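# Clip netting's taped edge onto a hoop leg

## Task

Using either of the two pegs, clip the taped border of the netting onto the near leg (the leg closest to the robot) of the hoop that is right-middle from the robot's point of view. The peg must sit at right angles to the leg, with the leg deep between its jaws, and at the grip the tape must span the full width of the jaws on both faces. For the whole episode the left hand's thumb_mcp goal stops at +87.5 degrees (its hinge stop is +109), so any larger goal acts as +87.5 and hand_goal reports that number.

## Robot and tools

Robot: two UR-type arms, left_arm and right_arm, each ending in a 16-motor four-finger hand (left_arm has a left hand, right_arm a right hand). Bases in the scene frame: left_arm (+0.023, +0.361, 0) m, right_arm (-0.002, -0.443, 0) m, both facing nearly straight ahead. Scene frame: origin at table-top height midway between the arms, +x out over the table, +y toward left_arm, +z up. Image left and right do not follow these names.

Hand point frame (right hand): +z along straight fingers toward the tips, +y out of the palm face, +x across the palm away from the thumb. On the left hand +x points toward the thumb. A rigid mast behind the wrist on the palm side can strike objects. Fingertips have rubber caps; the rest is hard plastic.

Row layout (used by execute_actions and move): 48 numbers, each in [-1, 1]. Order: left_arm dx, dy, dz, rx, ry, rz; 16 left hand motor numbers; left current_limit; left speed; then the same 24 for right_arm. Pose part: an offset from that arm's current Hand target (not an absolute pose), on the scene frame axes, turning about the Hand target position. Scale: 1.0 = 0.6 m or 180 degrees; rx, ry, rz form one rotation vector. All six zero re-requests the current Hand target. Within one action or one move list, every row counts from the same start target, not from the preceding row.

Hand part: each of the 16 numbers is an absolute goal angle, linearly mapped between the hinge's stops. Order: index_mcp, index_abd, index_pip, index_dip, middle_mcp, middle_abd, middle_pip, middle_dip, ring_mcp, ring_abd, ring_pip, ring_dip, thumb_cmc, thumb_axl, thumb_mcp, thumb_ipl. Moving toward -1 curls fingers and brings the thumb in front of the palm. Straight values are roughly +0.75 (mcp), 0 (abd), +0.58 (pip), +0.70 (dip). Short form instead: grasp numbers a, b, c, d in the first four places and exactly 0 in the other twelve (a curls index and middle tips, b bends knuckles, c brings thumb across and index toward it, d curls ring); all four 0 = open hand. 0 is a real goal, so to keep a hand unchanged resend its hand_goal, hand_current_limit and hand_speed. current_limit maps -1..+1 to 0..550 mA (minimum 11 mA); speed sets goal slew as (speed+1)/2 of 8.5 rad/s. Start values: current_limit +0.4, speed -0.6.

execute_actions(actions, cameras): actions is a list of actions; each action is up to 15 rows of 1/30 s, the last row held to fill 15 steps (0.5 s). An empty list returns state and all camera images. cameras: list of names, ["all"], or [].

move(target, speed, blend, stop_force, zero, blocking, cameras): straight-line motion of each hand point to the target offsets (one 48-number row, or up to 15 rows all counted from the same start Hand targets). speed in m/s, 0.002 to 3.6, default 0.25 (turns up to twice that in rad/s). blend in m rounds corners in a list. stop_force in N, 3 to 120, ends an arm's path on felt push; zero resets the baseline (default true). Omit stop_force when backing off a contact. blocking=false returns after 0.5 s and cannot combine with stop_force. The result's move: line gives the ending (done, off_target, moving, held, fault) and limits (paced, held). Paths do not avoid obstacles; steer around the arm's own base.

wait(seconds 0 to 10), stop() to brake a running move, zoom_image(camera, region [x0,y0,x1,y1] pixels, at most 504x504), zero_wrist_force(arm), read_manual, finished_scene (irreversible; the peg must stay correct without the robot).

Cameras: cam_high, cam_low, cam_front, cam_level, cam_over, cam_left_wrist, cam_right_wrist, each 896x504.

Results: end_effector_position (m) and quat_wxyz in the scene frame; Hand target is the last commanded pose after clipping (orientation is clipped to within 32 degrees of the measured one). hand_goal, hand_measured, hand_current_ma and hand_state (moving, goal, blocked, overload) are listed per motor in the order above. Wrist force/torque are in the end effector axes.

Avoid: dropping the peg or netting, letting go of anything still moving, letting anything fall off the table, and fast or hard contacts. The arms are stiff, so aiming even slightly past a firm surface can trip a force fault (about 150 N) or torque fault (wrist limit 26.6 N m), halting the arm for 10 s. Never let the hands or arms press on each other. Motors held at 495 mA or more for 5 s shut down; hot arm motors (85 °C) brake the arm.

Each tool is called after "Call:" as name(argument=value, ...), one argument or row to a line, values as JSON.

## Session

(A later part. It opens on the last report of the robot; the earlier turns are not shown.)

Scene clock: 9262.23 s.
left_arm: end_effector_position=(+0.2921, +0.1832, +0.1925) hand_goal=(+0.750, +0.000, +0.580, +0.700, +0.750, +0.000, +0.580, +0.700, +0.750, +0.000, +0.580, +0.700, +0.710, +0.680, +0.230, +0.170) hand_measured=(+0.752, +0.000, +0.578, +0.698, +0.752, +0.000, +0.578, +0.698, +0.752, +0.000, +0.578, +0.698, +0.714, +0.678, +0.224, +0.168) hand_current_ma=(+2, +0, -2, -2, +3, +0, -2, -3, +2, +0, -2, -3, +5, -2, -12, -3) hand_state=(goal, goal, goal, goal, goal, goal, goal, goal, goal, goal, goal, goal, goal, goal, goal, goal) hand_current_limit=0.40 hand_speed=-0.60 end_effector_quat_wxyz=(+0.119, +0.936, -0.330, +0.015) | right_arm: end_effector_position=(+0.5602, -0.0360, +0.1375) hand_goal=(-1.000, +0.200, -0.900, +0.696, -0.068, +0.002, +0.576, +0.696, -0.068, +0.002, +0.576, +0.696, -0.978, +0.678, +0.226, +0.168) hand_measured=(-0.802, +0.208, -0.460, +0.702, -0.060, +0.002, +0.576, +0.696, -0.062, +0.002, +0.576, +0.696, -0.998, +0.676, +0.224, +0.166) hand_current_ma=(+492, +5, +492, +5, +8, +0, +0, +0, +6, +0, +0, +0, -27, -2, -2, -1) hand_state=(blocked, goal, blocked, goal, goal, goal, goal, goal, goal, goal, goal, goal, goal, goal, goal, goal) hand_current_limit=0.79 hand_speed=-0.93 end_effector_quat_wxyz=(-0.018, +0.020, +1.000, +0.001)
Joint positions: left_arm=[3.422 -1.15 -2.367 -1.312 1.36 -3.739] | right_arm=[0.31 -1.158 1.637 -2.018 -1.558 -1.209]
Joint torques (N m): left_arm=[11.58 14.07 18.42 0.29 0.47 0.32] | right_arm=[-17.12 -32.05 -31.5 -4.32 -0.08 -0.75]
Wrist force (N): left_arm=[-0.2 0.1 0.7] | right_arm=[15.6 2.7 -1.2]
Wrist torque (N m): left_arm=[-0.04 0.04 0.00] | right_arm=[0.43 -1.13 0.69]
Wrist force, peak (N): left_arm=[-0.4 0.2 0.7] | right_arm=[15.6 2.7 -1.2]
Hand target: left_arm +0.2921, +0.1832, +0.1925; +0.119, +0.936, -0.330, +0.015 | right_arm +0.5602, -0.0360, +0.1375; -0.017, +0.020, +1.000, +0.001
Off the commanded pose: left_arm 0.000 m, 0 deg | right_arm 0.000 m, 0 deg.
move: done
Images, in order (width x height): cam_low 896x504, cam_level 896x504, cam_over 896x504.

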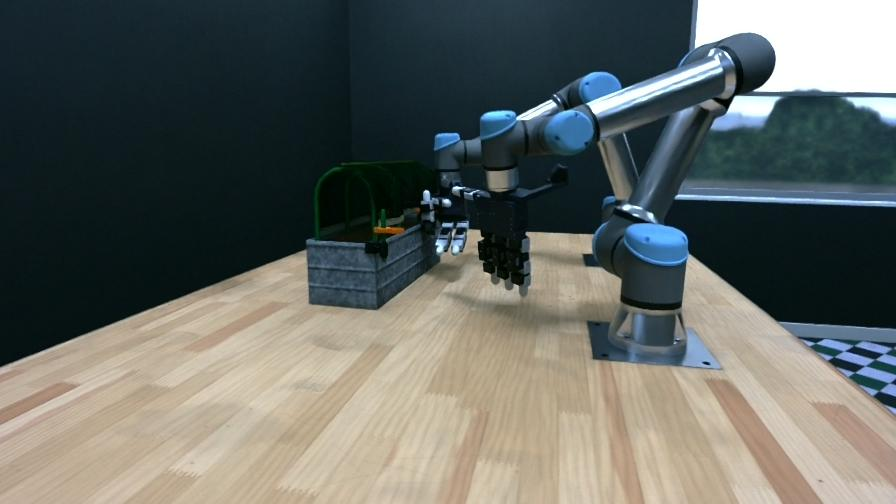

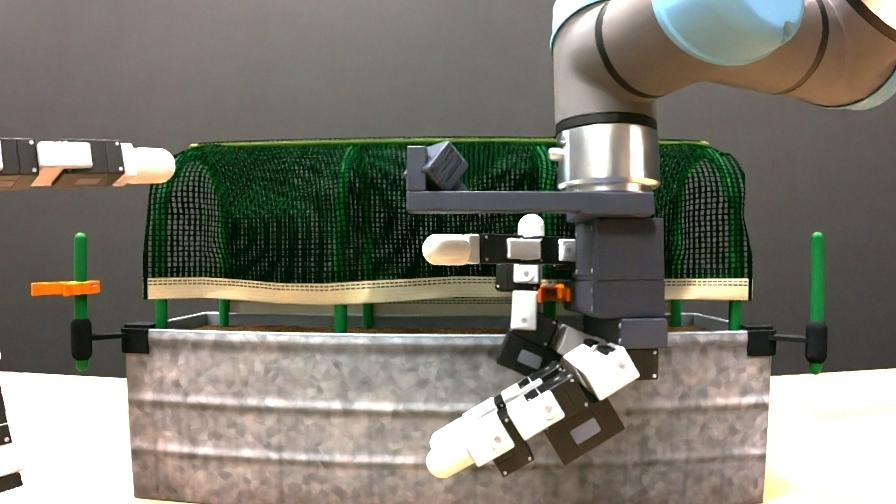

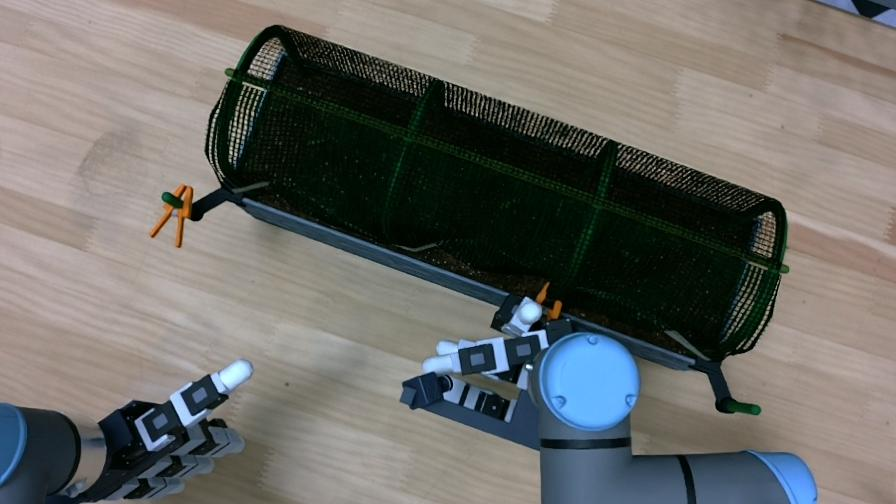

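Call:
move(
  target=[
    [0,0,0,0,0,0,0,0,0,0,0,0,0,0,0,0,0,0,0,0,0,0,0.4,-0.6,0,0,0,0,0,0,-1.0,0.2,-0.7,0.696,-0.068,0.002,0.576,0.696,-0.068,0.002,0.576,0.696,-0.978,0.678,0.226,0.168,0.79,-0.95],
    [0,0,0,0,0,0,0,0,0,0,0,0,0,0,0,0,0,0,0,0,0,0,0.4,-0.6,0,0,0,0,0,0,-0.94,0.2,-0.60,0.696,-0.068,0.002,0.576,0.696,-0.068,0.002,0.576,0.696,-0.978,0.678,0.226,0.168,0.78,-0.96],
    [0,0,0,0,0,0,0,0,0,0,0,0,0,0,0,0,0,0,0,0,0,0,0.4,-0.6,0,0,0,0,0,0,-0.86,0.2,-0.50,0.696,-0.068,0.002,0.576,0.696,-0.068,0.002,0.576,0.696,-0.978,0.678,0.226,0.168,0.72,-0.96],
  ],
  speed=0.02,
)

Call:
move(
  target=[
    [0,0,0,0,0,0,0,0,0,0,0,0,0,0,0,0,0,0,0,0,0,0,0.4,-0.6,0,0,0,0,0,0,-0.825,0.2,-0.42,0.696,-0.068,0.002,0.576,0.696,-0.068,0.002,0.576,0.696,-0.978,0.678,0.226,0.168,0.6,-0.95],
    [0,0,0,0,0,0,0,0,0,0,0,0,0,0,0,0,0,0,0,0,0,0,0.4,-0.6,0,0,0,0,0,0,-0.81,0.2,-0.20,0.696,-0.068,0.002,0.576,0.696,-0.068,0.002,0.576,0.696,-0.978,0.678,0.226,0.168,0.5,-0.92],
    [0,0,0,0,0,0,0,0,0,0,0,0,0,0,0,0,0,0,0,0,0,0,0.4,-0.6,0,0,0,0,0,0,-0.79,0.2,0.3,0.696,-0.068,0.002,0.576,0.696,-0.068,0.002,0.576,0.696,-0.978,0.678,0.226,0.168,0.5,-0.92],
  ],
  speed=0.01,
  cameras=["cam_low","cam_over","cam_level"],
)

Call:
zoom_image(
  camera="cam_level",
  region=[520, 262, 590, 312],
)

Call:
zoom_image(
  camera="cam_low",
  region=[395, 190, 455, 235],
)

Call:
zoom_image(
  camera="cam_over",
  region=[530, 270, 580, 330],
)

Scene clock: 9301.67 s.
left_arm: end_effector_position=(+0.2921, +0.1832, +0.1925) hand_goal=(+0.750, +0.000, +0.580, +0.700, +0.750, +0.000, +0.580, +0.700, +0.750, +0.000, +0.580, +0.700, +0.710, +0.680, +0.230, +0.170) hand_measured=(+0.752, +0.000, +0.578, +0.698, +0.752, +0.000, +0.578, +0.698, +0.752, +0.000, +0.578, +0.698, +0.714, +0.678, +0.224, +0.168) hand_current_ma=(+2, +0, -2, -2, +3, +0, -2, -3, +2, +0, -2, -3, +5, -2, -12, -3) hand_state=(goal, goal, goal, goal, goal, goal, goal, goal, goal, goal, goal, goal, goal, goal, goal, goal) hand_current_limit=0.40 hand_speed=-0.60 end_effector_quat_wxyz=(+0.119, +0.936, -0.330, +0.015) | right_arm: end_effector_position=(+0.5602, -0.0360, +0.1375) hand_goal=(-0.860, +0.200, -0.500, +0.696, -0.068, +0.002, +0.576, +0.696, -0.068, +0.002, +0.576, +0.696, -0.978, +0.678, +0.226, +0.168) hand_measured=(-0.798, +0.208, -0.460, +0.702, -0.060, +0.002, +0.576, +0.696, -0.062, +0.002, +0.576, +0.696, -0.998, +0.676, +0.224, +0.166) hand_current_ma=(+215, +5, +182, +5, +8, +0, +0, +0, +6, +0, +0, +0, -27, -2, -2, -1) hand_state=(moving, goal, moving, goal, goal, goal, goal, goal, goal, goal, goal, goal, goal, goal, goal, goal) hand_current_limit=0.72 hand_speed=-0.96 end_effector_quat_wxyz=(-0.017, +0.020, +1.000, +0.001)
Joint positions: left_arm=[3.422 -1.15 -2.367 -1.312 1.36 -3.739] | right_arm=[0.31 -1.158 1.637 -2.018 -1.558 -1.209]
Joint torques (N m): left_arm=[11.4 14.25 18.86 0.27 0.43 0.2] | right_arm=[2.89 -48.78 -19.4 -5.96 -2.41 1.88]
Wrist force (N): left_arm=[-0.2 0.3 0.5] | right_arm=[15.4 2.2 -1.2]
Wrist torque (N m): left_arm=[-0.01 0.04 0.00] | right_arm=[0.38 -1.10 0.68]
Wrist force, peak (N): left_arm=[-0.3 0.4 0.7] | right_arm=[15.9 2.7 -1.3]
Hand target: left_arm +0.2921, +0.1832, +0.1925; +0.119, +0.936, -0.330, +0.015 | right_arm +0.5602, -0.0360, +0.1375; -0.017, +0.020, +1.000, +0.001
Off the commanded pose: left_arm 0.000 m, 0 deg | right_arm 0.000 m, 0 deg.
move: done

Scene clock: 9305.53 s.
left_arm: end_effector_position=(+0.2921, +0.1832, +0.1925) hand_goal=(+0.750, +0.000, +0.580, +0.700, +0.750, +0.000, +0.580, +0.700, +0.750, +0.000, +0.580, +0.700, +0.710, +0.680, +0.230, +0.170) hand_measured=(+0.752, +0.000, +0.578, +0.698, +0.752, +0.000, +0.578, +0.698, +0.752, +0.000, +0.578, +0.698, +0.714, +0.678, +0.224, +0.168) hand_current_ma=(+2, +0, -2, -2, +3, +0, -2, -3, +2, +0, -2, -3, +5, -2, -12, -3) hand_state=(goal, goal, goal, goal, goal, goal, goal, goal, goal, goal, goal, goal, goal, goal, goal, goal) hand_current_limit=0.40 hand_speed=-0.60 end_effector_quat_wxyz=(+0.119, +0.936, -0.330, +0.015) | right_arm: end_effector_position=(+0.5602, -0.0360, +0.1375) hand_goal=(-0.790, +0.200, +0.300, +0.696, -0.068, +0.002, +0.576, +0.696, -0.068, +0.002, +0.576, +0.696, -0.978, +0.678, +0.226, +0.168) hand_measured=(-0.784, +0.198, +0.300, +0.698, -0.060, +0.002, +0.576, +0.696, -0.062, +0.002, +0.576, +0.696, -0.980, +0.676, +0.224, +0.166) hand_current_ma=(+6, -1, +0, +2, +8, +0, +0, +0, +6, +0, +0, +0, -1, -2, -2, -1) hand_state=(goal, goal, goal, goal, goal, goal, goal, goal, goal, goal, goal, goal, goal, goal, goal, goal) hand_current_limit=0.50 hand_speed=-0.92 end_effector_quat_wxyz=(-0.017, +0.020, +1.000, +0.001)
Joint positions: left_arm=[3.422 -1.15 -2.367 -1.312 1.36 -3.739] | right_arm=[0.31 -1.158 1.637 -2.018 -1.558 -1.209]
Joint torques (N m): left_arm=[11.16 14.28 19.08 0.39 0.44 0.1] | right_arm=[4.58 -48.67 -20.25 -5.42 0.87 1.84]
Wrist force (N): left_arm=[0.0 0.3 0.8] | right_arm=[12.0 -2.1 0.6]
Wrist torque (N m): left_arm=[-0.03 0.02 0.01] | right_arm=[0.05 -0.73 0.73]
Wrist force, peak (N): left_arm=[-0.5 0.0 0.7] | right_arm=[15.2 2.3 -1.1]
Hand target: left_arm +0.2921, +0.1832, +0.1925; +0.119, +0.936, -0.330, +0.015 | right_arm +0.5602, -0.0360, +0.1375; -0.017, +0.020, +1.000, +0.001
Off the commanded pose: left_arm 0.000 m, 0 deg | right_arm 0.000 m, 0 deg.
move: done
Images, in order (width x height): cam_low 896x504, cam_level 896x504, cam_over 896x504.

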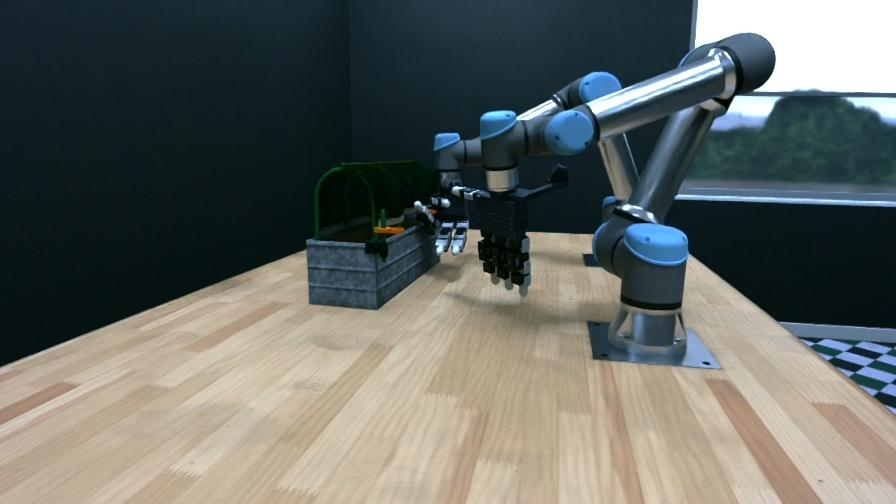

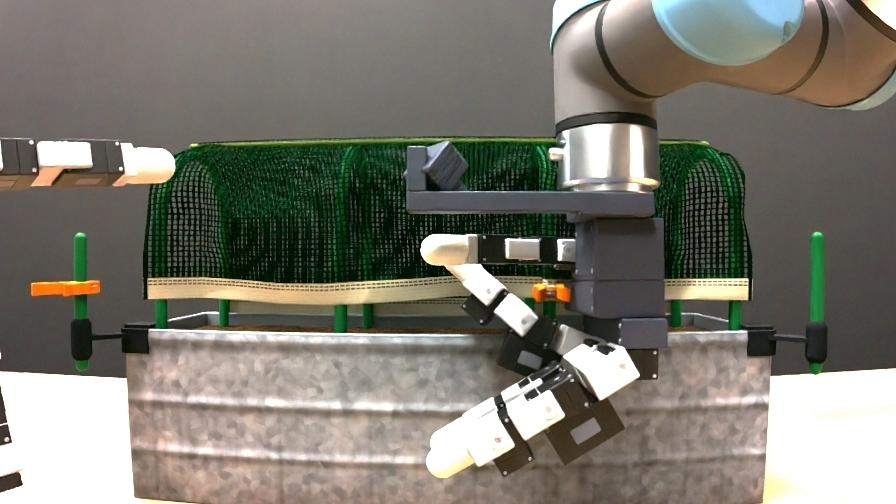

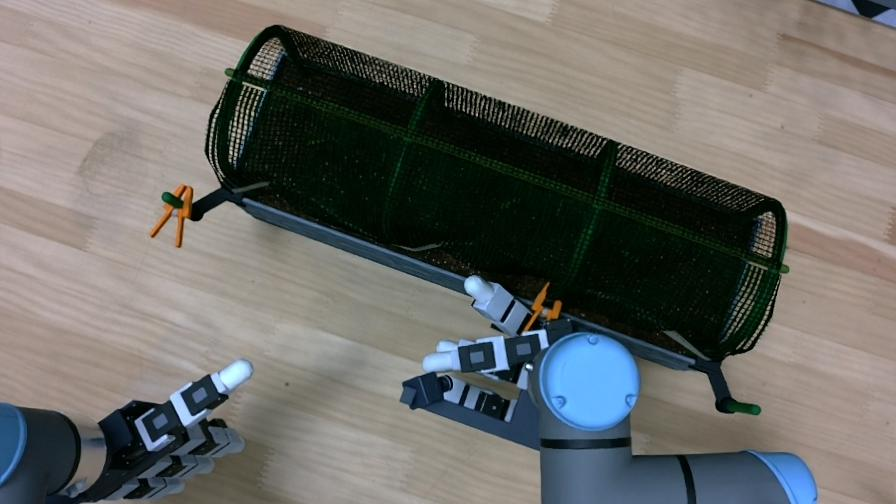

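Scaled by 7.200.

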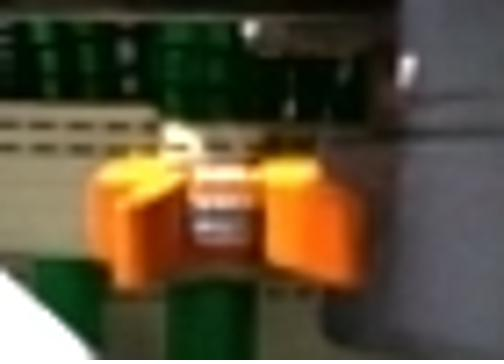

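Scaled by 8.400.

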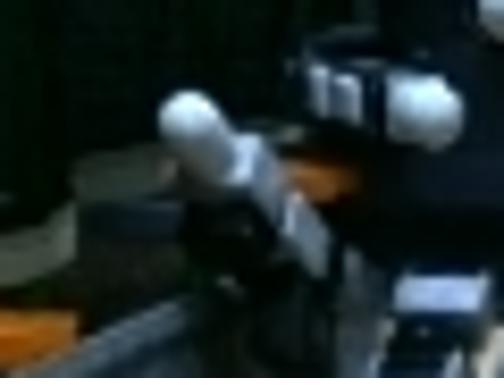

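Scaled by 8.400.

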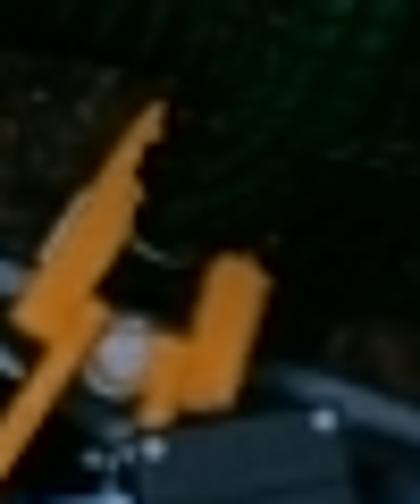

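Call:
move(
  target=[
    [0,0,0,0,0,0,0,0,0,0,0,0,0,0,0,0,0,0,0,0,0,0,0.4,-0.6,-0.0060,0.0002,0,0,0,0,-0.79,0.2,0.3,0.696,-0.068,0.002,0.576,0.696,-0.068,0.002,0.576,0.696,-0.978,0.678,0.226,0.168,0.5,-0.92],
    [0,0,0,0,0,0,0,0,0,0,0,0,0,0,0,0,0,0,0,0,0,0,0.4,-0.6,-0.0062,-0.0080,0,0,0,0,-0.79,0.2,0.3,0.696,-0.068,0.002,0.576,0.696,-0.068,0.002,0.576,0.696,-0.978,0.678,0.226,0.168,0.5,-0.92],
    [0,0,0,0,0,0,0,0,0,0,0,0,0,0,0,0,0,0,0,0,0,0,0.4,-0.6,-0.0064,-0.0120,0,0,0,0,-0.30,0.2,0.4,0.696,-0.068,0.002,0.576,0.696,-0.068,0.002,0.576,0.696,-0.978,0.678,0.226,0.168,0.5,-0.9],
  ],
  speed=0.008,
  cameras=["cam_low","cam_over","cam_level"],
)

Call:
zoom_image(
  camera="cam_level",
  region=[520, 262, 590, 312],
)

Call:
zoom_image(
  camera="cam_over",
  region=[530, 270, 580, 330],
)

Scene clock: 9334.87 s.
left_arm: end_effector_position=(+0.2921, +0.1832, +0.1925) hand_goal=(+0.750, +0.000, +0.580, +0.700, +0.750, +0.000, +0.580, +0.700, +0.750, +0.000, +0.580, +0.700, +0.710, +0.680, +0.230, +0.170) hand_measured=(+0.752, +0.000, +0.578, +0.698, +0.752, +0.000, +0.578, +0.698, +0.752, +0.000, +0.578, +0.698, +0.714, +0.678, +0.224, +0.168) hand_current_ma=(+2, +0, -2, -2, +3, +0, -2, -3, +2, +0, -2, -3, +5, -2, -12, -3) hand_state=(goal, goal, goal, goal, goal, goal, goal, goal, goal, goal, goal, goal, goal, goal, goal, goal) hand_current_limit=0.40 hand_speed=-0.60 end_effector_quat_wxyz=(+0.119, +0.936, -0.330, +0.015) | right_arm: end_effector_position=(+0.5563, -0.0432, +0.1375) hand_goal=(-0.300, +0.200, +0.400, +0.696, -0.068, +0.002, +0.576, +0.696, -0.068, +0.002, +0.576, +0.696, -0.978, +0.678, +0.226, +0.168) hand_measured=(-0.294, +0.196, +0.400, +0.696, -0.060, +0.002, +0.576, +0.696, -0.062, +0.002, +0.576, +0.696, -0.980, +0.676, +0.224, +0.166) hand_current_ma=(+6, -1, +0, +0, +8, +0, +0, +0, +6, +0, +0, +0, -1, -2, -2, -1) hand_state=(goal, goal, goal, goal, goal, goal, goal, goal, goal, goal, goal, goal, goal, goal, goal, goal) hand_current_limit=0.50 hand_speed=-0.90 end_effector_quat_wxyz=(-0.017, +0.020, +1.000, +0.001)
Joint positions: left_arm=[3.422 -1.15 -2.367 -1.312 1.36 -3.739] | right_arm=[0.301 -1.173 1.659 -2.025 -1.558 -1.218]
Joint torques (N m): left_arm=[11.28 14.17 18.87 0.39 0.45 0.17] | right_arm=[9.19 -31.25 -32.67 -1.19 -0.63 1.32]
Wrist force (N): left_arm=[-0.2 0.0 0.5] | right_arm=[0.4 -1.7 0.5]
Wrist torque (N m): left_arm=[-0.05 0.03 0.00] | right_arm=[0.07 -0.03 0.02]
Wrist force, peak (N): left_arm=[-0.4 0.3 0.8] | right_arm=[12.4 -2.0 1.0]
Hand target: left_arm +0.2921, +0.1832, +0.1925; +0.119, +0.936, -0.330, +0.015 | right_arm +0.5563, -0.0432, +0.1375; -0.017, +0.020, +1.000, +0.001
Off the commanded pose: left_arm 0.000 m, 0 deg | right_arm 0.000 m, 0 deg.
move: done
Images, in order (width x height): cam_low 896x504, cam_level 896x504, cam_over 896x504.

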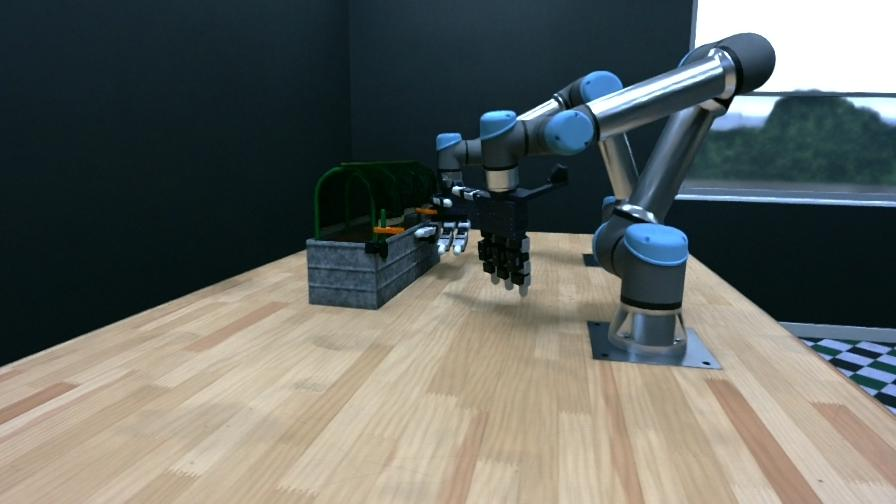

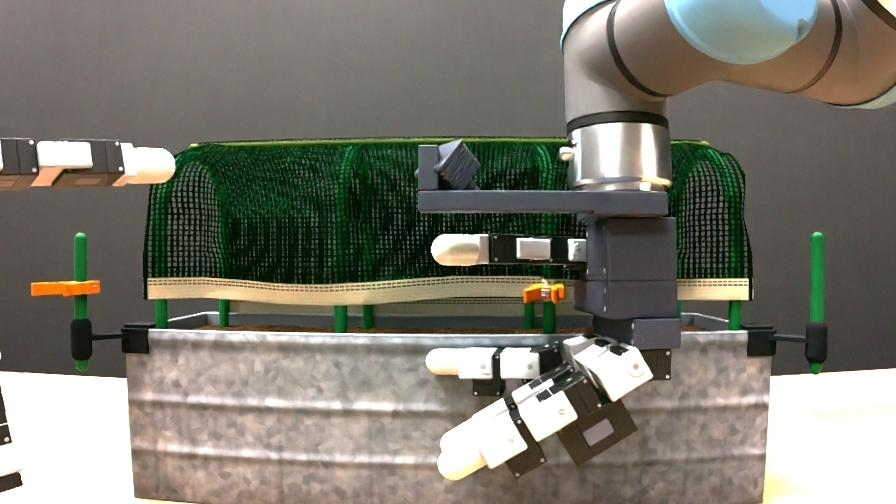

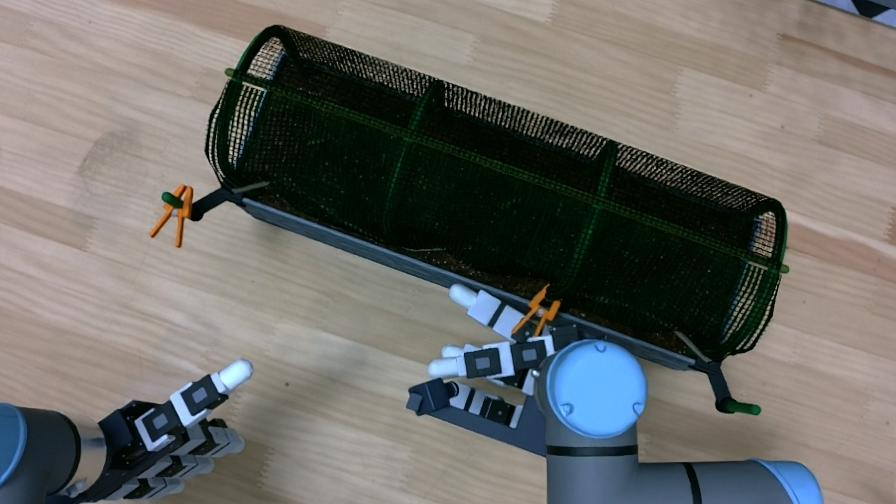

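Scaled by 7.200.

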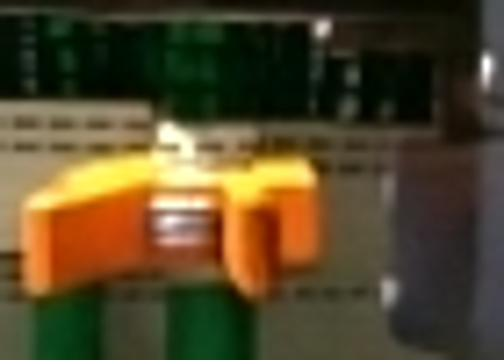

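Scaled by 8.400.

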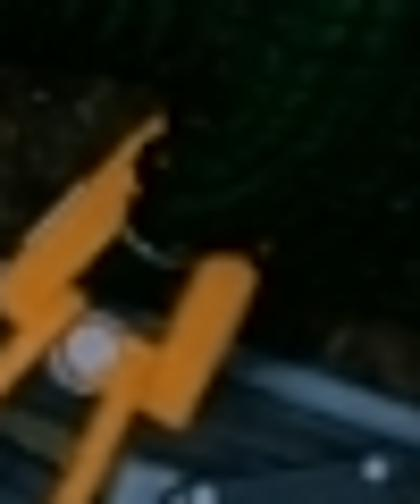

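Call:
move(
  target=[
    [0,0,0,0,0,0,0,0,0,0,0,0,0,0,0,0,0,0,0,0,0,0,0.4,-0.6,-0.03,-0.0040,0,0,0,0,-0.30,0.2,0.4,0.696,-0.068,0.002,0.576,0.696,-0.068,0.002,0.576,0.696,-0.978,0.678,0.226,0.168,0.5,-0.9],
    [0,0,0,0,0,0,0,0,0,0,0,0,0,0,0,0,0,0,0,0,0,0,0.4,-0.6,-0.17,-0.02,0,0,0,0,-0.30,0.2,0.4,0.696,-0.068,0.002,0.576,0.696,-0.068,0.002,0.576,0.696,-0.978,0.678,0.226,0.168,0.5,-0.9],
    [0,0,0,0,0,0,0,0,0,0,0,0,0,0,0,0,0,0,0,0,0,0,0.4,-0.6,-0.28,-0.3,0,0,0,0,-0.30,0.2,0.4,0.696,-0.068,0.002,0.576,0.696,-0.068,0.002,0.576,0.696,-0.978,0.678,0.226,0.168,0.5,-0.9],
  ],
  speed=[0.02,0.08,0.2],
  blend=[0.005,0.01,0],
  cameras=["cam_low","cam_over","cam_level","cam_front"],
)

Call:
zoom_image(
  camera="cam_over",
  region=[490, 240, 600, 350],
)

Call:
zoom_image(
  camera="cam_level",
  region=[500, 262, 560, 302],
)

Call:
zoom_image(
  camera="cam_level",
  region=[535, 265, 585, 305],
)

Call:
zoom_image(
  camera="cam_low",
  region=[395, 190, 455, 235],
)

Call:
zoom_image(
  camera="cam_front",
  region=[470, 240, 560, 310],
)

Scene clock: 9369.27 s.
left_arm: end_effector_position=(+0.2921, +0.1832, +0.1925) hand_goal=(+0.750, +0.000, +0.580, +0.700, +0.750, +0.000, +0.580, +0.700, +0.750, +0.000, +0.580, +0.700, +0.710, +0.680, +0.230, +0.170) hand_measured=(+0.752, +0.000, +0.578, +0.698, +0.752, +0.000, +0.578, +0.698, +0.752, +0.000, +0.578, +0.698, +0.714, +0.678, +0.224, +0.168) hand_current_ma=(+2, +0, -2, -2, +3, +0, -2, -3, +2, +0, -2, -3, +5, -2, -12, -3) hand_state=(goal, goal, goal, goal, goal, goal, goal, goal, goal, goal, goal, goal, goal, goal, goal, goal) hand_current_limit=0.40 hand_speed=-0.60 end_effector_quat_wxyz=(+0.119, +0.936, -0.330, +0.015) | right_arm: end_effector_position=(+0.3884, -0.2232, +0.1375) hand_goal=(-0.300, +0.200, +0.400, +0.696, -0.068, +0.002, +0.576, +0.696, -0.068, +0.002, +0.576, +0.696, -0.978, +0.678, +0.226, +0.168) hand_measured=(-0.292, +0.198, +0.400, +0.696, -0.060, +0.002, +0.576, +0.696, -0.062, +0.002, +0.576, +0.696, -0.980, +0.676, +0.224, +0.166) hand_current_ma=(+7, -1, +0, +0, +8, +0, +0, +0, +6, +0, +0, +0, -1, -2, -2, -1) hand_state=(goal, goal, goal, goal, goal, goal, goal, goal, goal, goal, goal, goal, goal, goal, goal, goal) hand_current_limit=0.50 hand_speed=-0.90 end_effector_quat_wxyz=(-0.017, +0.020, +1.000, +0.001)
Joint positions: left_arm=[3.422 -1.15 -2.367 -1.312 1.36 -3.739] | right_arm=[-0.008 -1.704 2.277 -2.109 -1.568 -1.526]
Joint torques (N m): left_arm=[11.16 14.29 18.88 0.37 0.35 0.08] | right_arm=[-9.74 -21.78 -21.43 -4.1 1.98 -1.29]
Wrist force (N): left_arm=[-0.4 0.2 0.6] | right_arm=[0.6 -2.1 0.8]
Wrist torque (N m): left_arm=[-0.03 0.06 -0.02] | right_arm=[-0.02 -0.08 -0.17]
Wrist force, peak (N): left_arm=[-0.2 0.4 0.8] | right_arm=[1.0 -4.1 0.8]
Hand target: left_arm +0.2921, +0.1832, +0.1925; +0.119, +0.936, -0.330, +0.015 | right_arm +0.3883, -0.2232, +0.1375; -0.017, +0.020, +1.000, +0.001
Off the commanded pose: left_arm 0.000 m, 0 deg | right_arm 0.000 m, 0 deg.
move: done
Images, in order (width x height): cam_low 896x504, cam_front 896x504, cam_level 896x504, cam_over 896x504.

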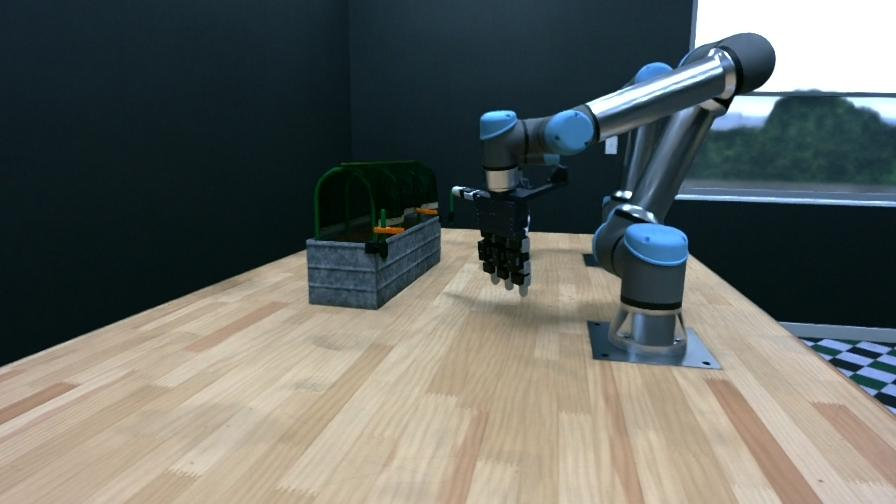

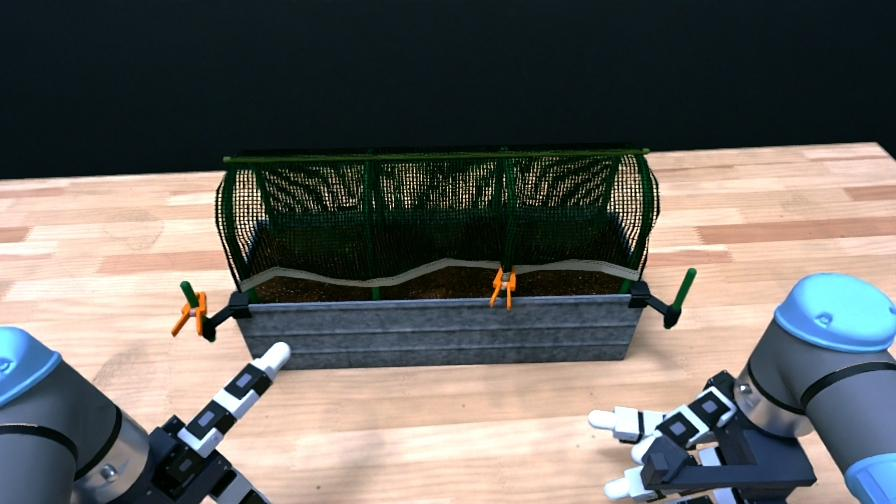

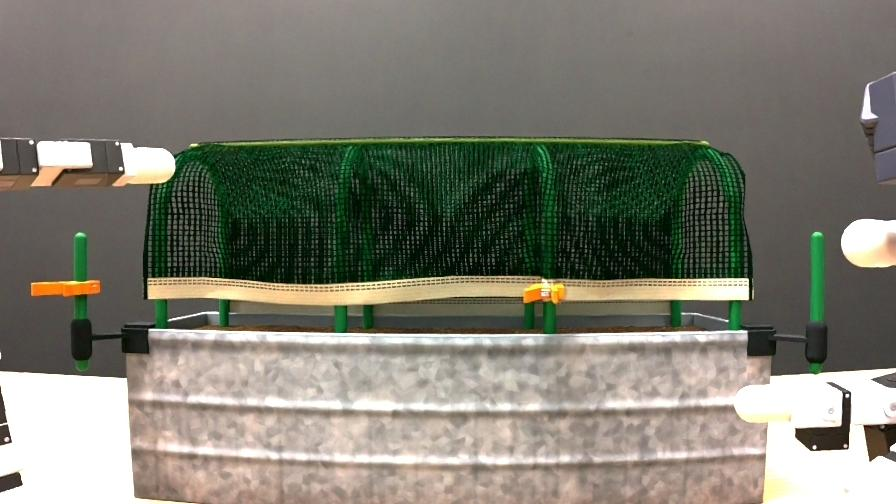

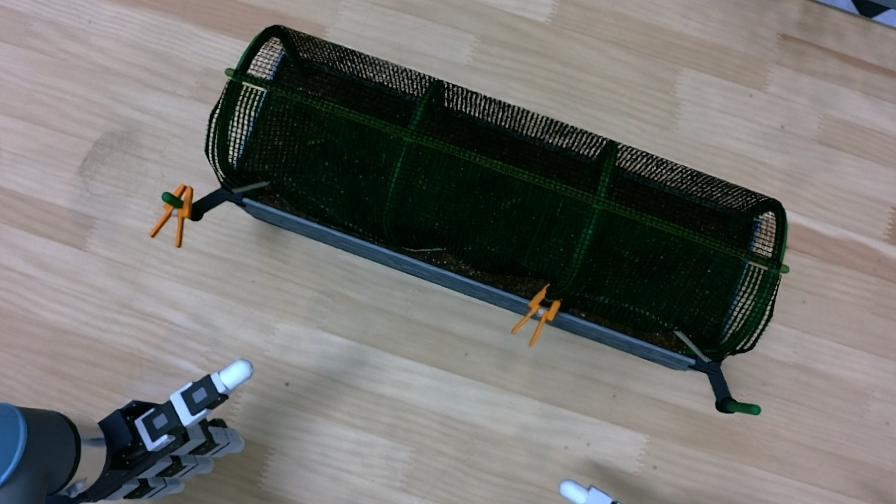

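Scaled by 4.582.

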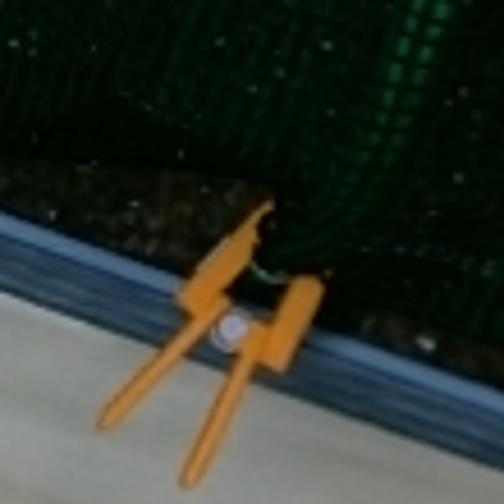

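Scaled by 8.400.

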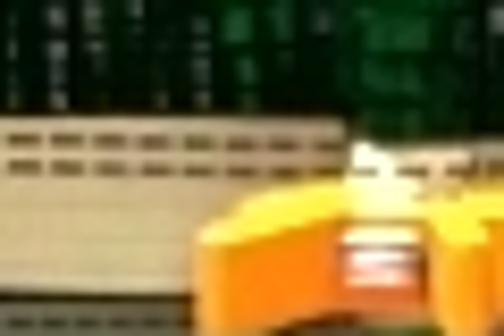

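Scaled by 10.080.

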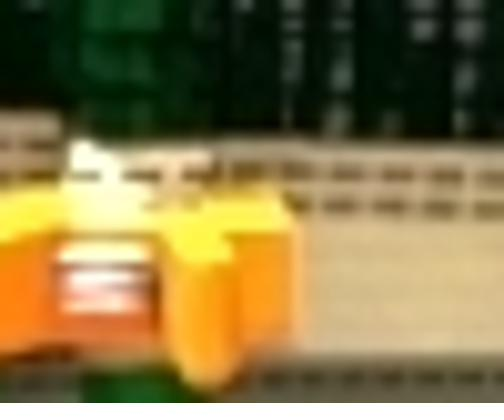

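Scaled by 8.400.

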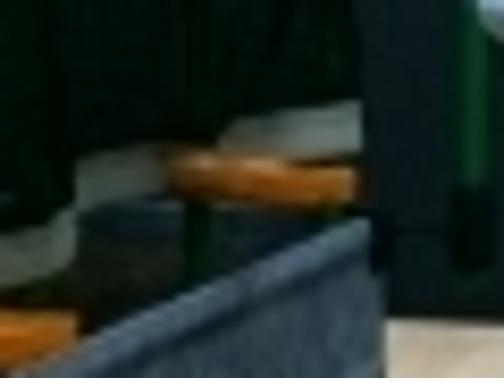

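Scaled by 5.600.

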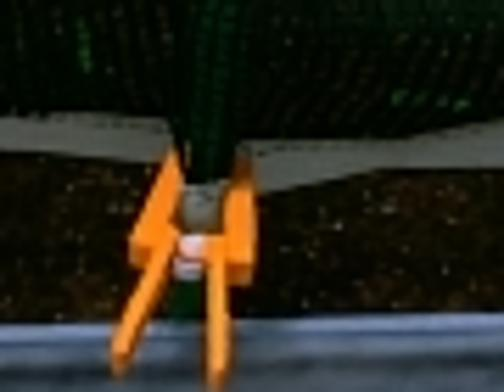

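Call:
move(
  target=[
    [0,0,0,0,0,0,0,0,0,0,0,0,0,0,0,0,0,0,0,0,0,0,0.4,-0.6,0.1027,0.3053,-0.0067,-0.00058,-0.01666,0,-0.30,0.001,0.4,0.696,-0.068,0.002,0.576,0.696,-0.068,0.002,0.576,0.696,-0.978,0.678,0.226,0.168,0.5,-0.9],
    [0,0,0,0,0,0,0,0,0,0,0,0,0,0,0,0,0,0,0,0,0,0,0.4,-0.6,0.2185,0.3033,-0.0067,-0.00058,-0.01666,0,-0.30,0.001,0.4,0.696,-0.068,0.002,0.576,0.696,-0.068,0.002,0.576,0.696,-0.978,0.678,0.226,0.168,0.5,-0.9],
    [0,0,0,0,0,0,0,0,0,0,0,0,0,0,0,0,0,0,0,0,0,0,0.4,-0.6,0.2685,0.3013,-0.0067,-0.00058,-0.01666,0,-0.30,0.001,0.4,0.696,-0.068,0.002,0.576,0.696,-0.068,0.002,0.576,0.696,-0.978,0.678,0.226,0.168,0.5,-0.9],
  ],
  speed=[0.15,0.06,0.02],
  blend=[0.02,0.01,0],
  cameras=["cam_low","cam_over","cam_level"],
)

Call:
zoom_image(
  camera="cam_over",
  region=[490, 250, 600, 360],
)

Call:
zoom_image(
  camera="cam_level",
  region=[510, 265, 620, 325],
)

Scene clock: 9493.43 s.
left_arm: end_effector_position=(+0.2921, +0.1832, +0.1925) hand_goal=(+0.750, +0.000, +0.580, +0.700, +0.750, +0.000, +0.580, +0.700, +0.750, +0.000, +0.580, +0.700, +0.710, +0.680, +0.230, +0.170) hand_measured=(+0.752, +0.000, +0.578, +0.698, +0.752, +0.000, +0.578, +0.698, +0.752, +0.000, +0.578, +0.698, +0.714, +0.678, +0.224, +0.168) hand_current_ma=(+2, +0, -2, -2, +3, +0, -2, -3, +2, +0, -2, -3, +5, -2, -12, -3) hand_state=(goal, goal, goal, goal, goal, goal, goal, goal, goal, goal, goal, goal, goal, goal, goal, goal) hand_current_limit=0.40 hand_speed=-0.60 end_effector_quat_wxyz=(+0.119, +0.936, -0.330, +0.015) | right_arm: end_effector_position=(+0.5496, -0.0425, +0.1334) hand_goal=(-0.300, +0.002, +0.400, +0.696, -0.068, +0.002, +0.576, +0.696, -0.068, +0.002, +0.576, +0.696, -0.978, +0.678, +0.226, +0.168) hand_measured=(-0.292, +0.004, +0.400, +0.696, -0.060, +0.002, +0.576, +0.696, -0.062, +0.002, +0.576, +0.696, -0.980, +0.676, +0.224, +0.166) hand_current_ma=(+7, +1, +0, +0, +8, +0, +0, +0, +6, +0, +0, +0, -1, -2, -2, -1) hand_state=(goal, goal, goal, goal, goal, goal, goal, goal, goal, goal, goal, goal, goal, goal, goal, goal) hand_current_limit=0.50 hand_speed=-0.90 end_effector_quat_wxyz=(+0.009, +0.020, +1.000, +0.000)
Joint positions: left_arm=[3.422 -1.15 -2.367 -1.312 1.36 -3.739] | right_arm=[0.312 -1.194 1.72 -2.113 -1.576 -1.206]
Joint torques (N m): left_arm=[11.68 14.32 19.52 0.46 0.34 -0.01] | right_arm=[0.05 -49.31 -13.04 -2.29 2.11 -0.4]
Wrist force (N): left_arm=[-0.2 0.2 0.7] | right_arm=[0.3 -1.9 0.5]
Wrist torque (N m): left_arm=[-0.03 0.04 -0.01] | right_arm=[0.07 -0.01 0.00]
Wrist force, peak (N): left_arm=[-0.4 0.2 0.8] | right_arm=[0.5 -3.9 0.8]
Hand target: left_arm +0.2921, +0.1832, +0.1925; +0.119, +0.936, -0.330, +0.015 | right_arm +0.5494, -0.0425, +0.1335; +0.009, +0.020, +1.000, +0.000
Off the commanded pose: left_arm 0.000 m, 0 deg | right_arm 0.000 m, 0 deg.
move: done
Images, in order (width x height): cam_low 896x504, cam_level 896x504, cam_over 896x504.

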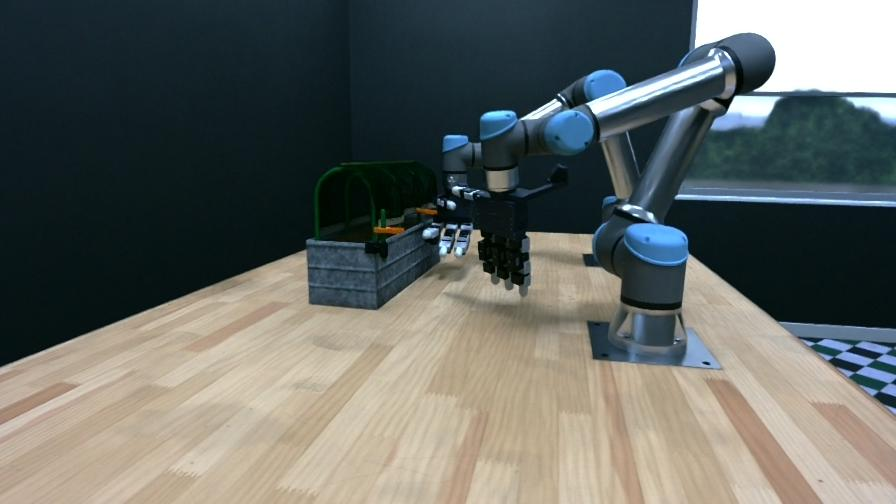

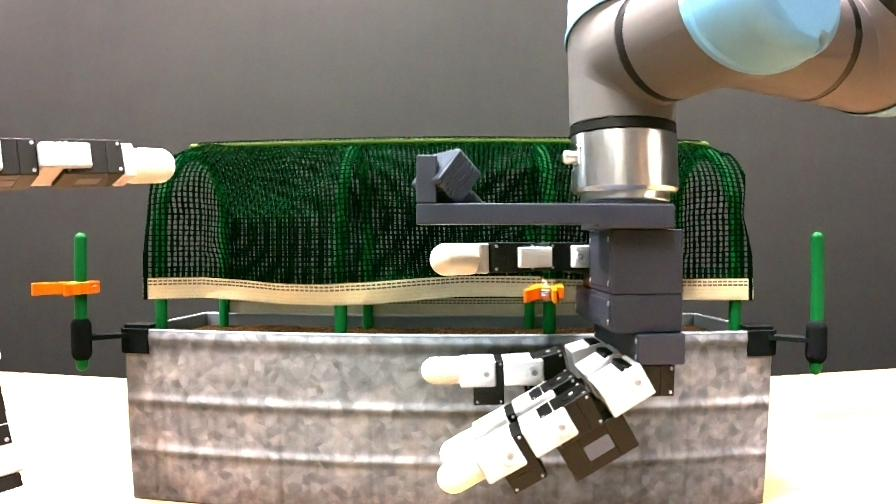

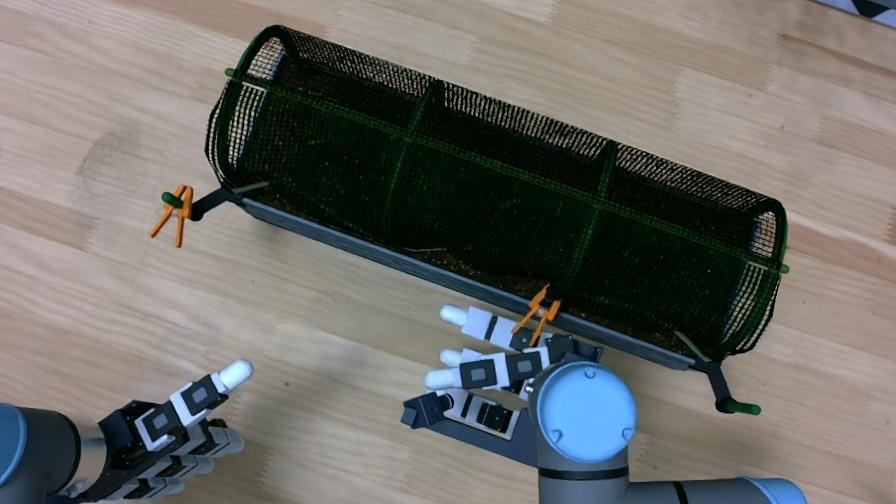

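Scaled by 4.582.

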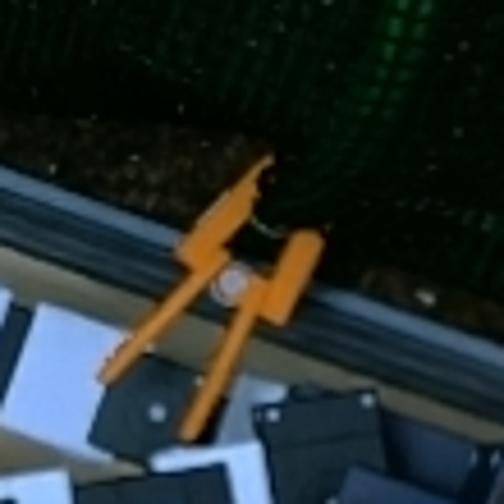

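Scaled by 4.582.

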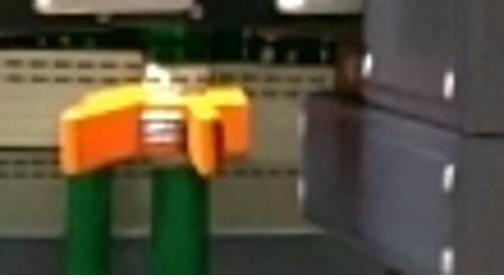

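Call:
execute_actions(
  actions=[],
  cameras=["cam_over","cam_low","cam_level"],
)

Call:
zoom_image(
  camera="cam_low",
  region=[395, 190, 455, 235],
)

Call:
zoom_image(
  camera="cam_over",
  region=[530, 270, 580, 330],
)

Scene clock: 9531.00 s.
left_arm: end_effector_position=(+0.2921, +0.1832, +0.1925) hand_goal=(+0.750, +0.000, +0.580, +0.700, +0.750, +0.000, +0.580, +0.700, +0.750, +0.000, +0.580, +0.700, +0.710, +0.680, +0.230, +0.170) hand_measured=(+0.752, +0.000, +0.578, +0.698, +0.752, +0.000, +0.578, +0.698, +0.752, +0.000, +0.578, +0.698, +0.714, +0.678, +0.224, +0.168) hand_current_ma=(+2, +0, -2, -2, +3, +0, -2, -3, +2, +0, -2, -3, +5, -2, -12, -3) hand_state=(goal, goal, goal, goal, goal, goal, goal, goal, goal, goal, goal, goal, goal, goal, goal, goal) hand_current_limit=0.40 hand_speed=-0.60 end_effector_quat_wxyz=(+0.119, +0.936, -0.330, +0.015) | right_arm: end_effector_position=(+0.5494, -0.0425, +0.1335) hand_goal=(-0.300, +0.002, +0.400, +0.696, -0.068, +0.002, +0.576, +0.696, -0.068, +0.002, +0.576, +0.696, -0.978, +0.678, +0.226, +0.168) hand_measured=(-0.292, +0.004, +0.400, +0.696, -0.060, +0.002, +0.576, +0.696, -0.062, +0.002, +0.576, +0.696, -0.980, +0.676, +0.224, +0.166) hand_current_ma=(+7, +1, +0, +0, +8, +0, +0, +0, +6, +0, +0, +0, -1, -2, -2, -1) hand_state=(goal, goal, goal, goal, goal, goal, goal, goal, goal, goal, goal, goal, goal, goal, goal, goal) hand_current_limit=0.50 hand_speed=-0.90 end_effector_quat_wxyz=(+0.009, +0.020, +1.000, +0.000)
Joint positions: left_arm=[3.422 -1.15 -2.367 -1.312 1.36 -3.739] | right_arm=[0.312 -1.195 1.721 -2.113 -1.576 -1.206]
Joint velocities: within noise
Joint torques (N m): left_arm=[11.29 13.41 19.36 0.33 0.34 -0.12] | right_arm=[11.17 -49.79 -12.45 -4.42 1.1 1.4]
Motor temperatures (°C): left_arm=[25 26 29 33 36 34] | right_arm=[26 30 28 35 35 29]
Wrist force (N): left_arm=[-0.3 0.3 0.6] | right_arm=[0.2 -2.0 0.9]
Wrist torque (N m): left_arm=[-0.01 0.05 -0.01] | right_arm=[0.01 -0.01 -0.02]
Wrist force, peak (N): left_arm=[-0.2 0.1 0.9] | right_arm=[0.6 -2.0 1.3]
Hand target: left_arm +0.2921, +0.1832, +0.1925; +0.119, +0.936, -0.330, +0.015 | right_arm +0.5494, -0.0425, +0.1335; +0.009, +0.020, +1.000, +0.000
Off the commanded pose: left_arm 0.000 m, 0 deg | right_arm 0.000 m, 0 deg.
Images, in order (width x height): cam_low 896x504, cam_level 896x504, cam_over 896x504.

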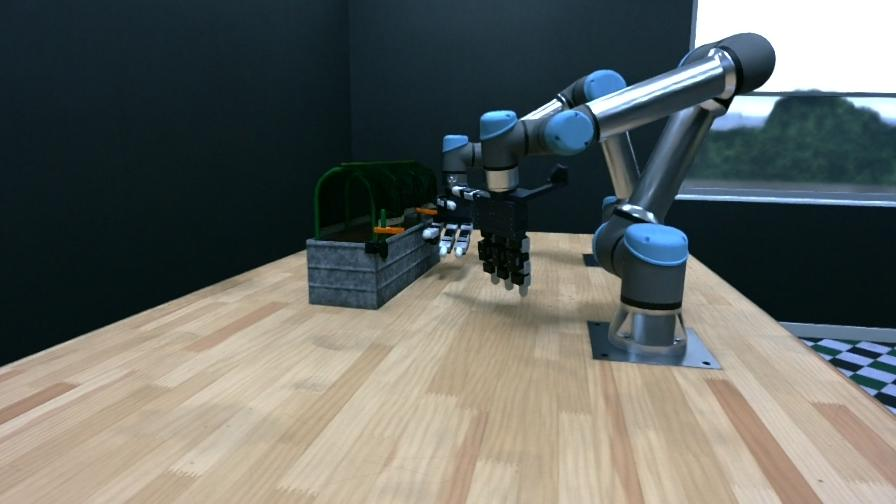

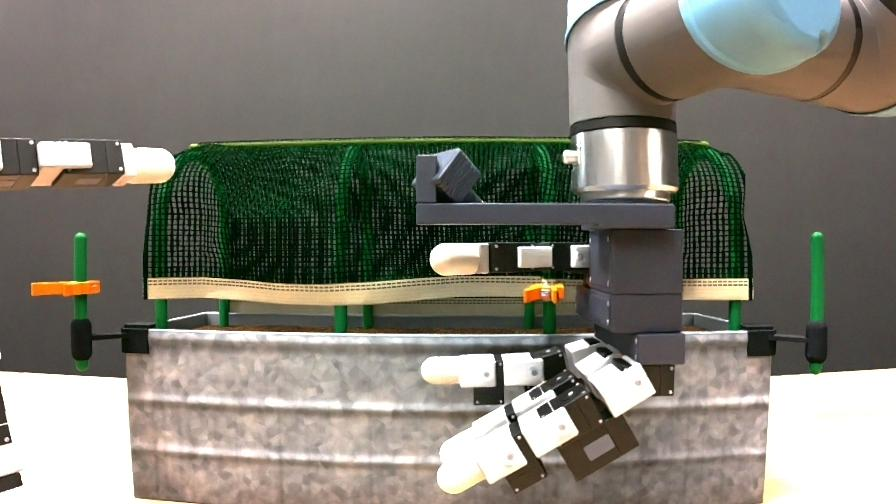

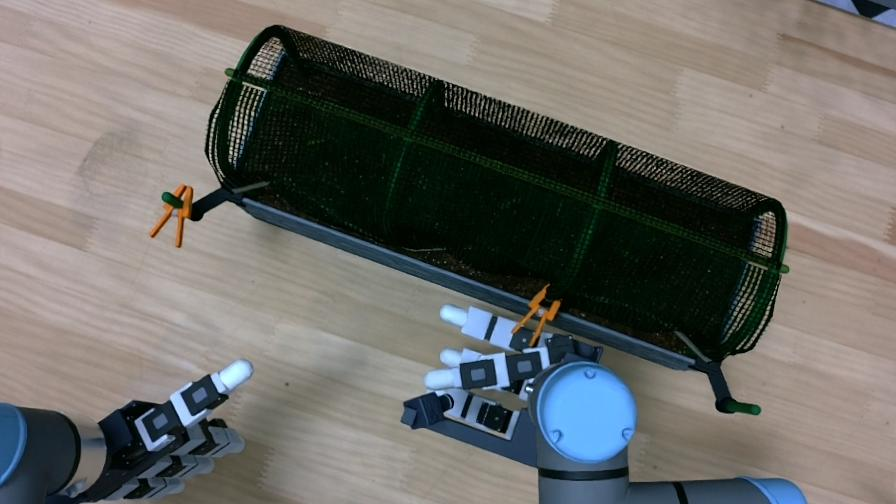

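Scaled by 8.400.

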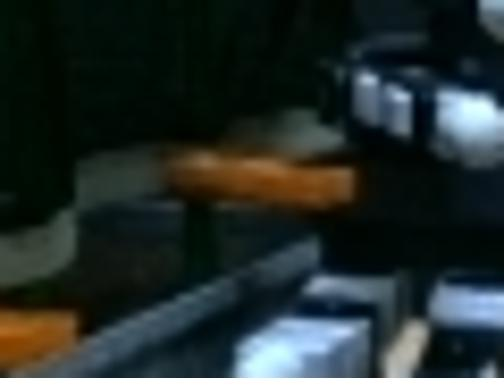

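Scaled by 8.400.

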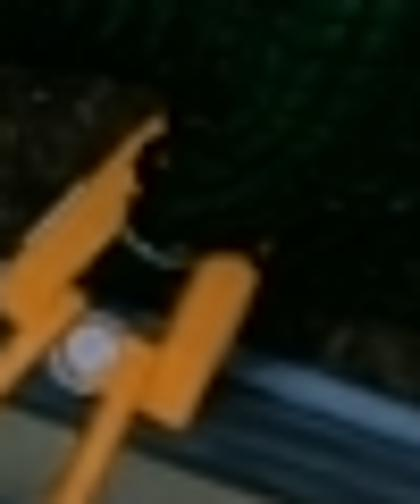

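Call:
zoom_image(
  camera="cam_over",
  region=[145, 180, 205, 250],
)

Call:
zoom_image(
  camera="cam_level",
  region=[500, 262, 600, 332],
)

Scaled by 7.200.

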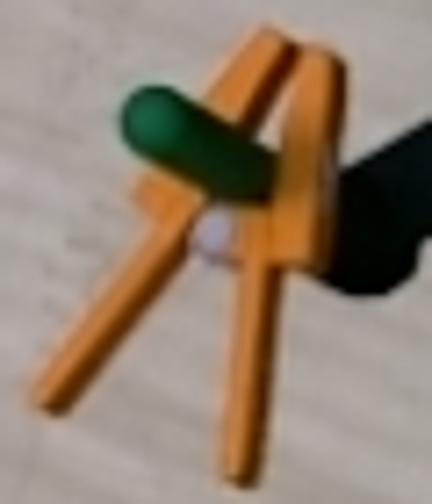

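Scaled by 5.040.

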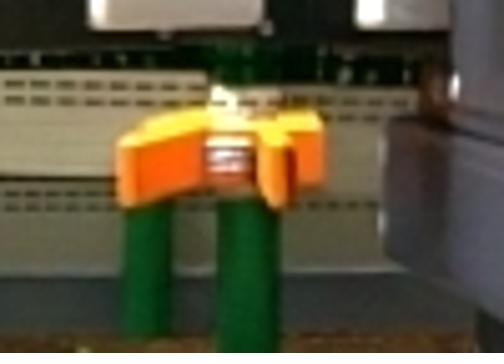

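Call:
zoom_image(
  camera="cam_level",
  region=[540, 262, 600, 310],
)

Call:
zoom_image(
  camera="cam_level",
  region=[500, 262, 560, 310],
)

Scaled by 8.400.

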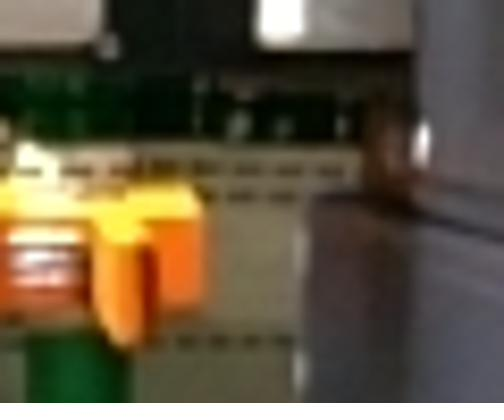

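Scaled by 8.400.

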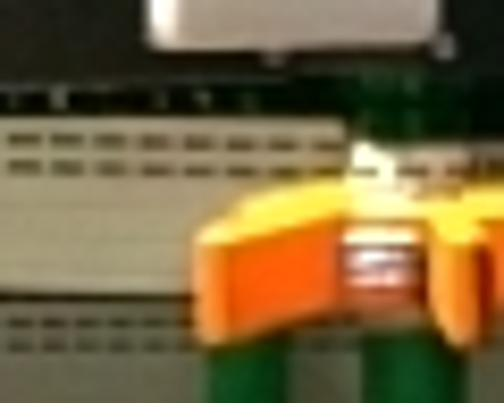

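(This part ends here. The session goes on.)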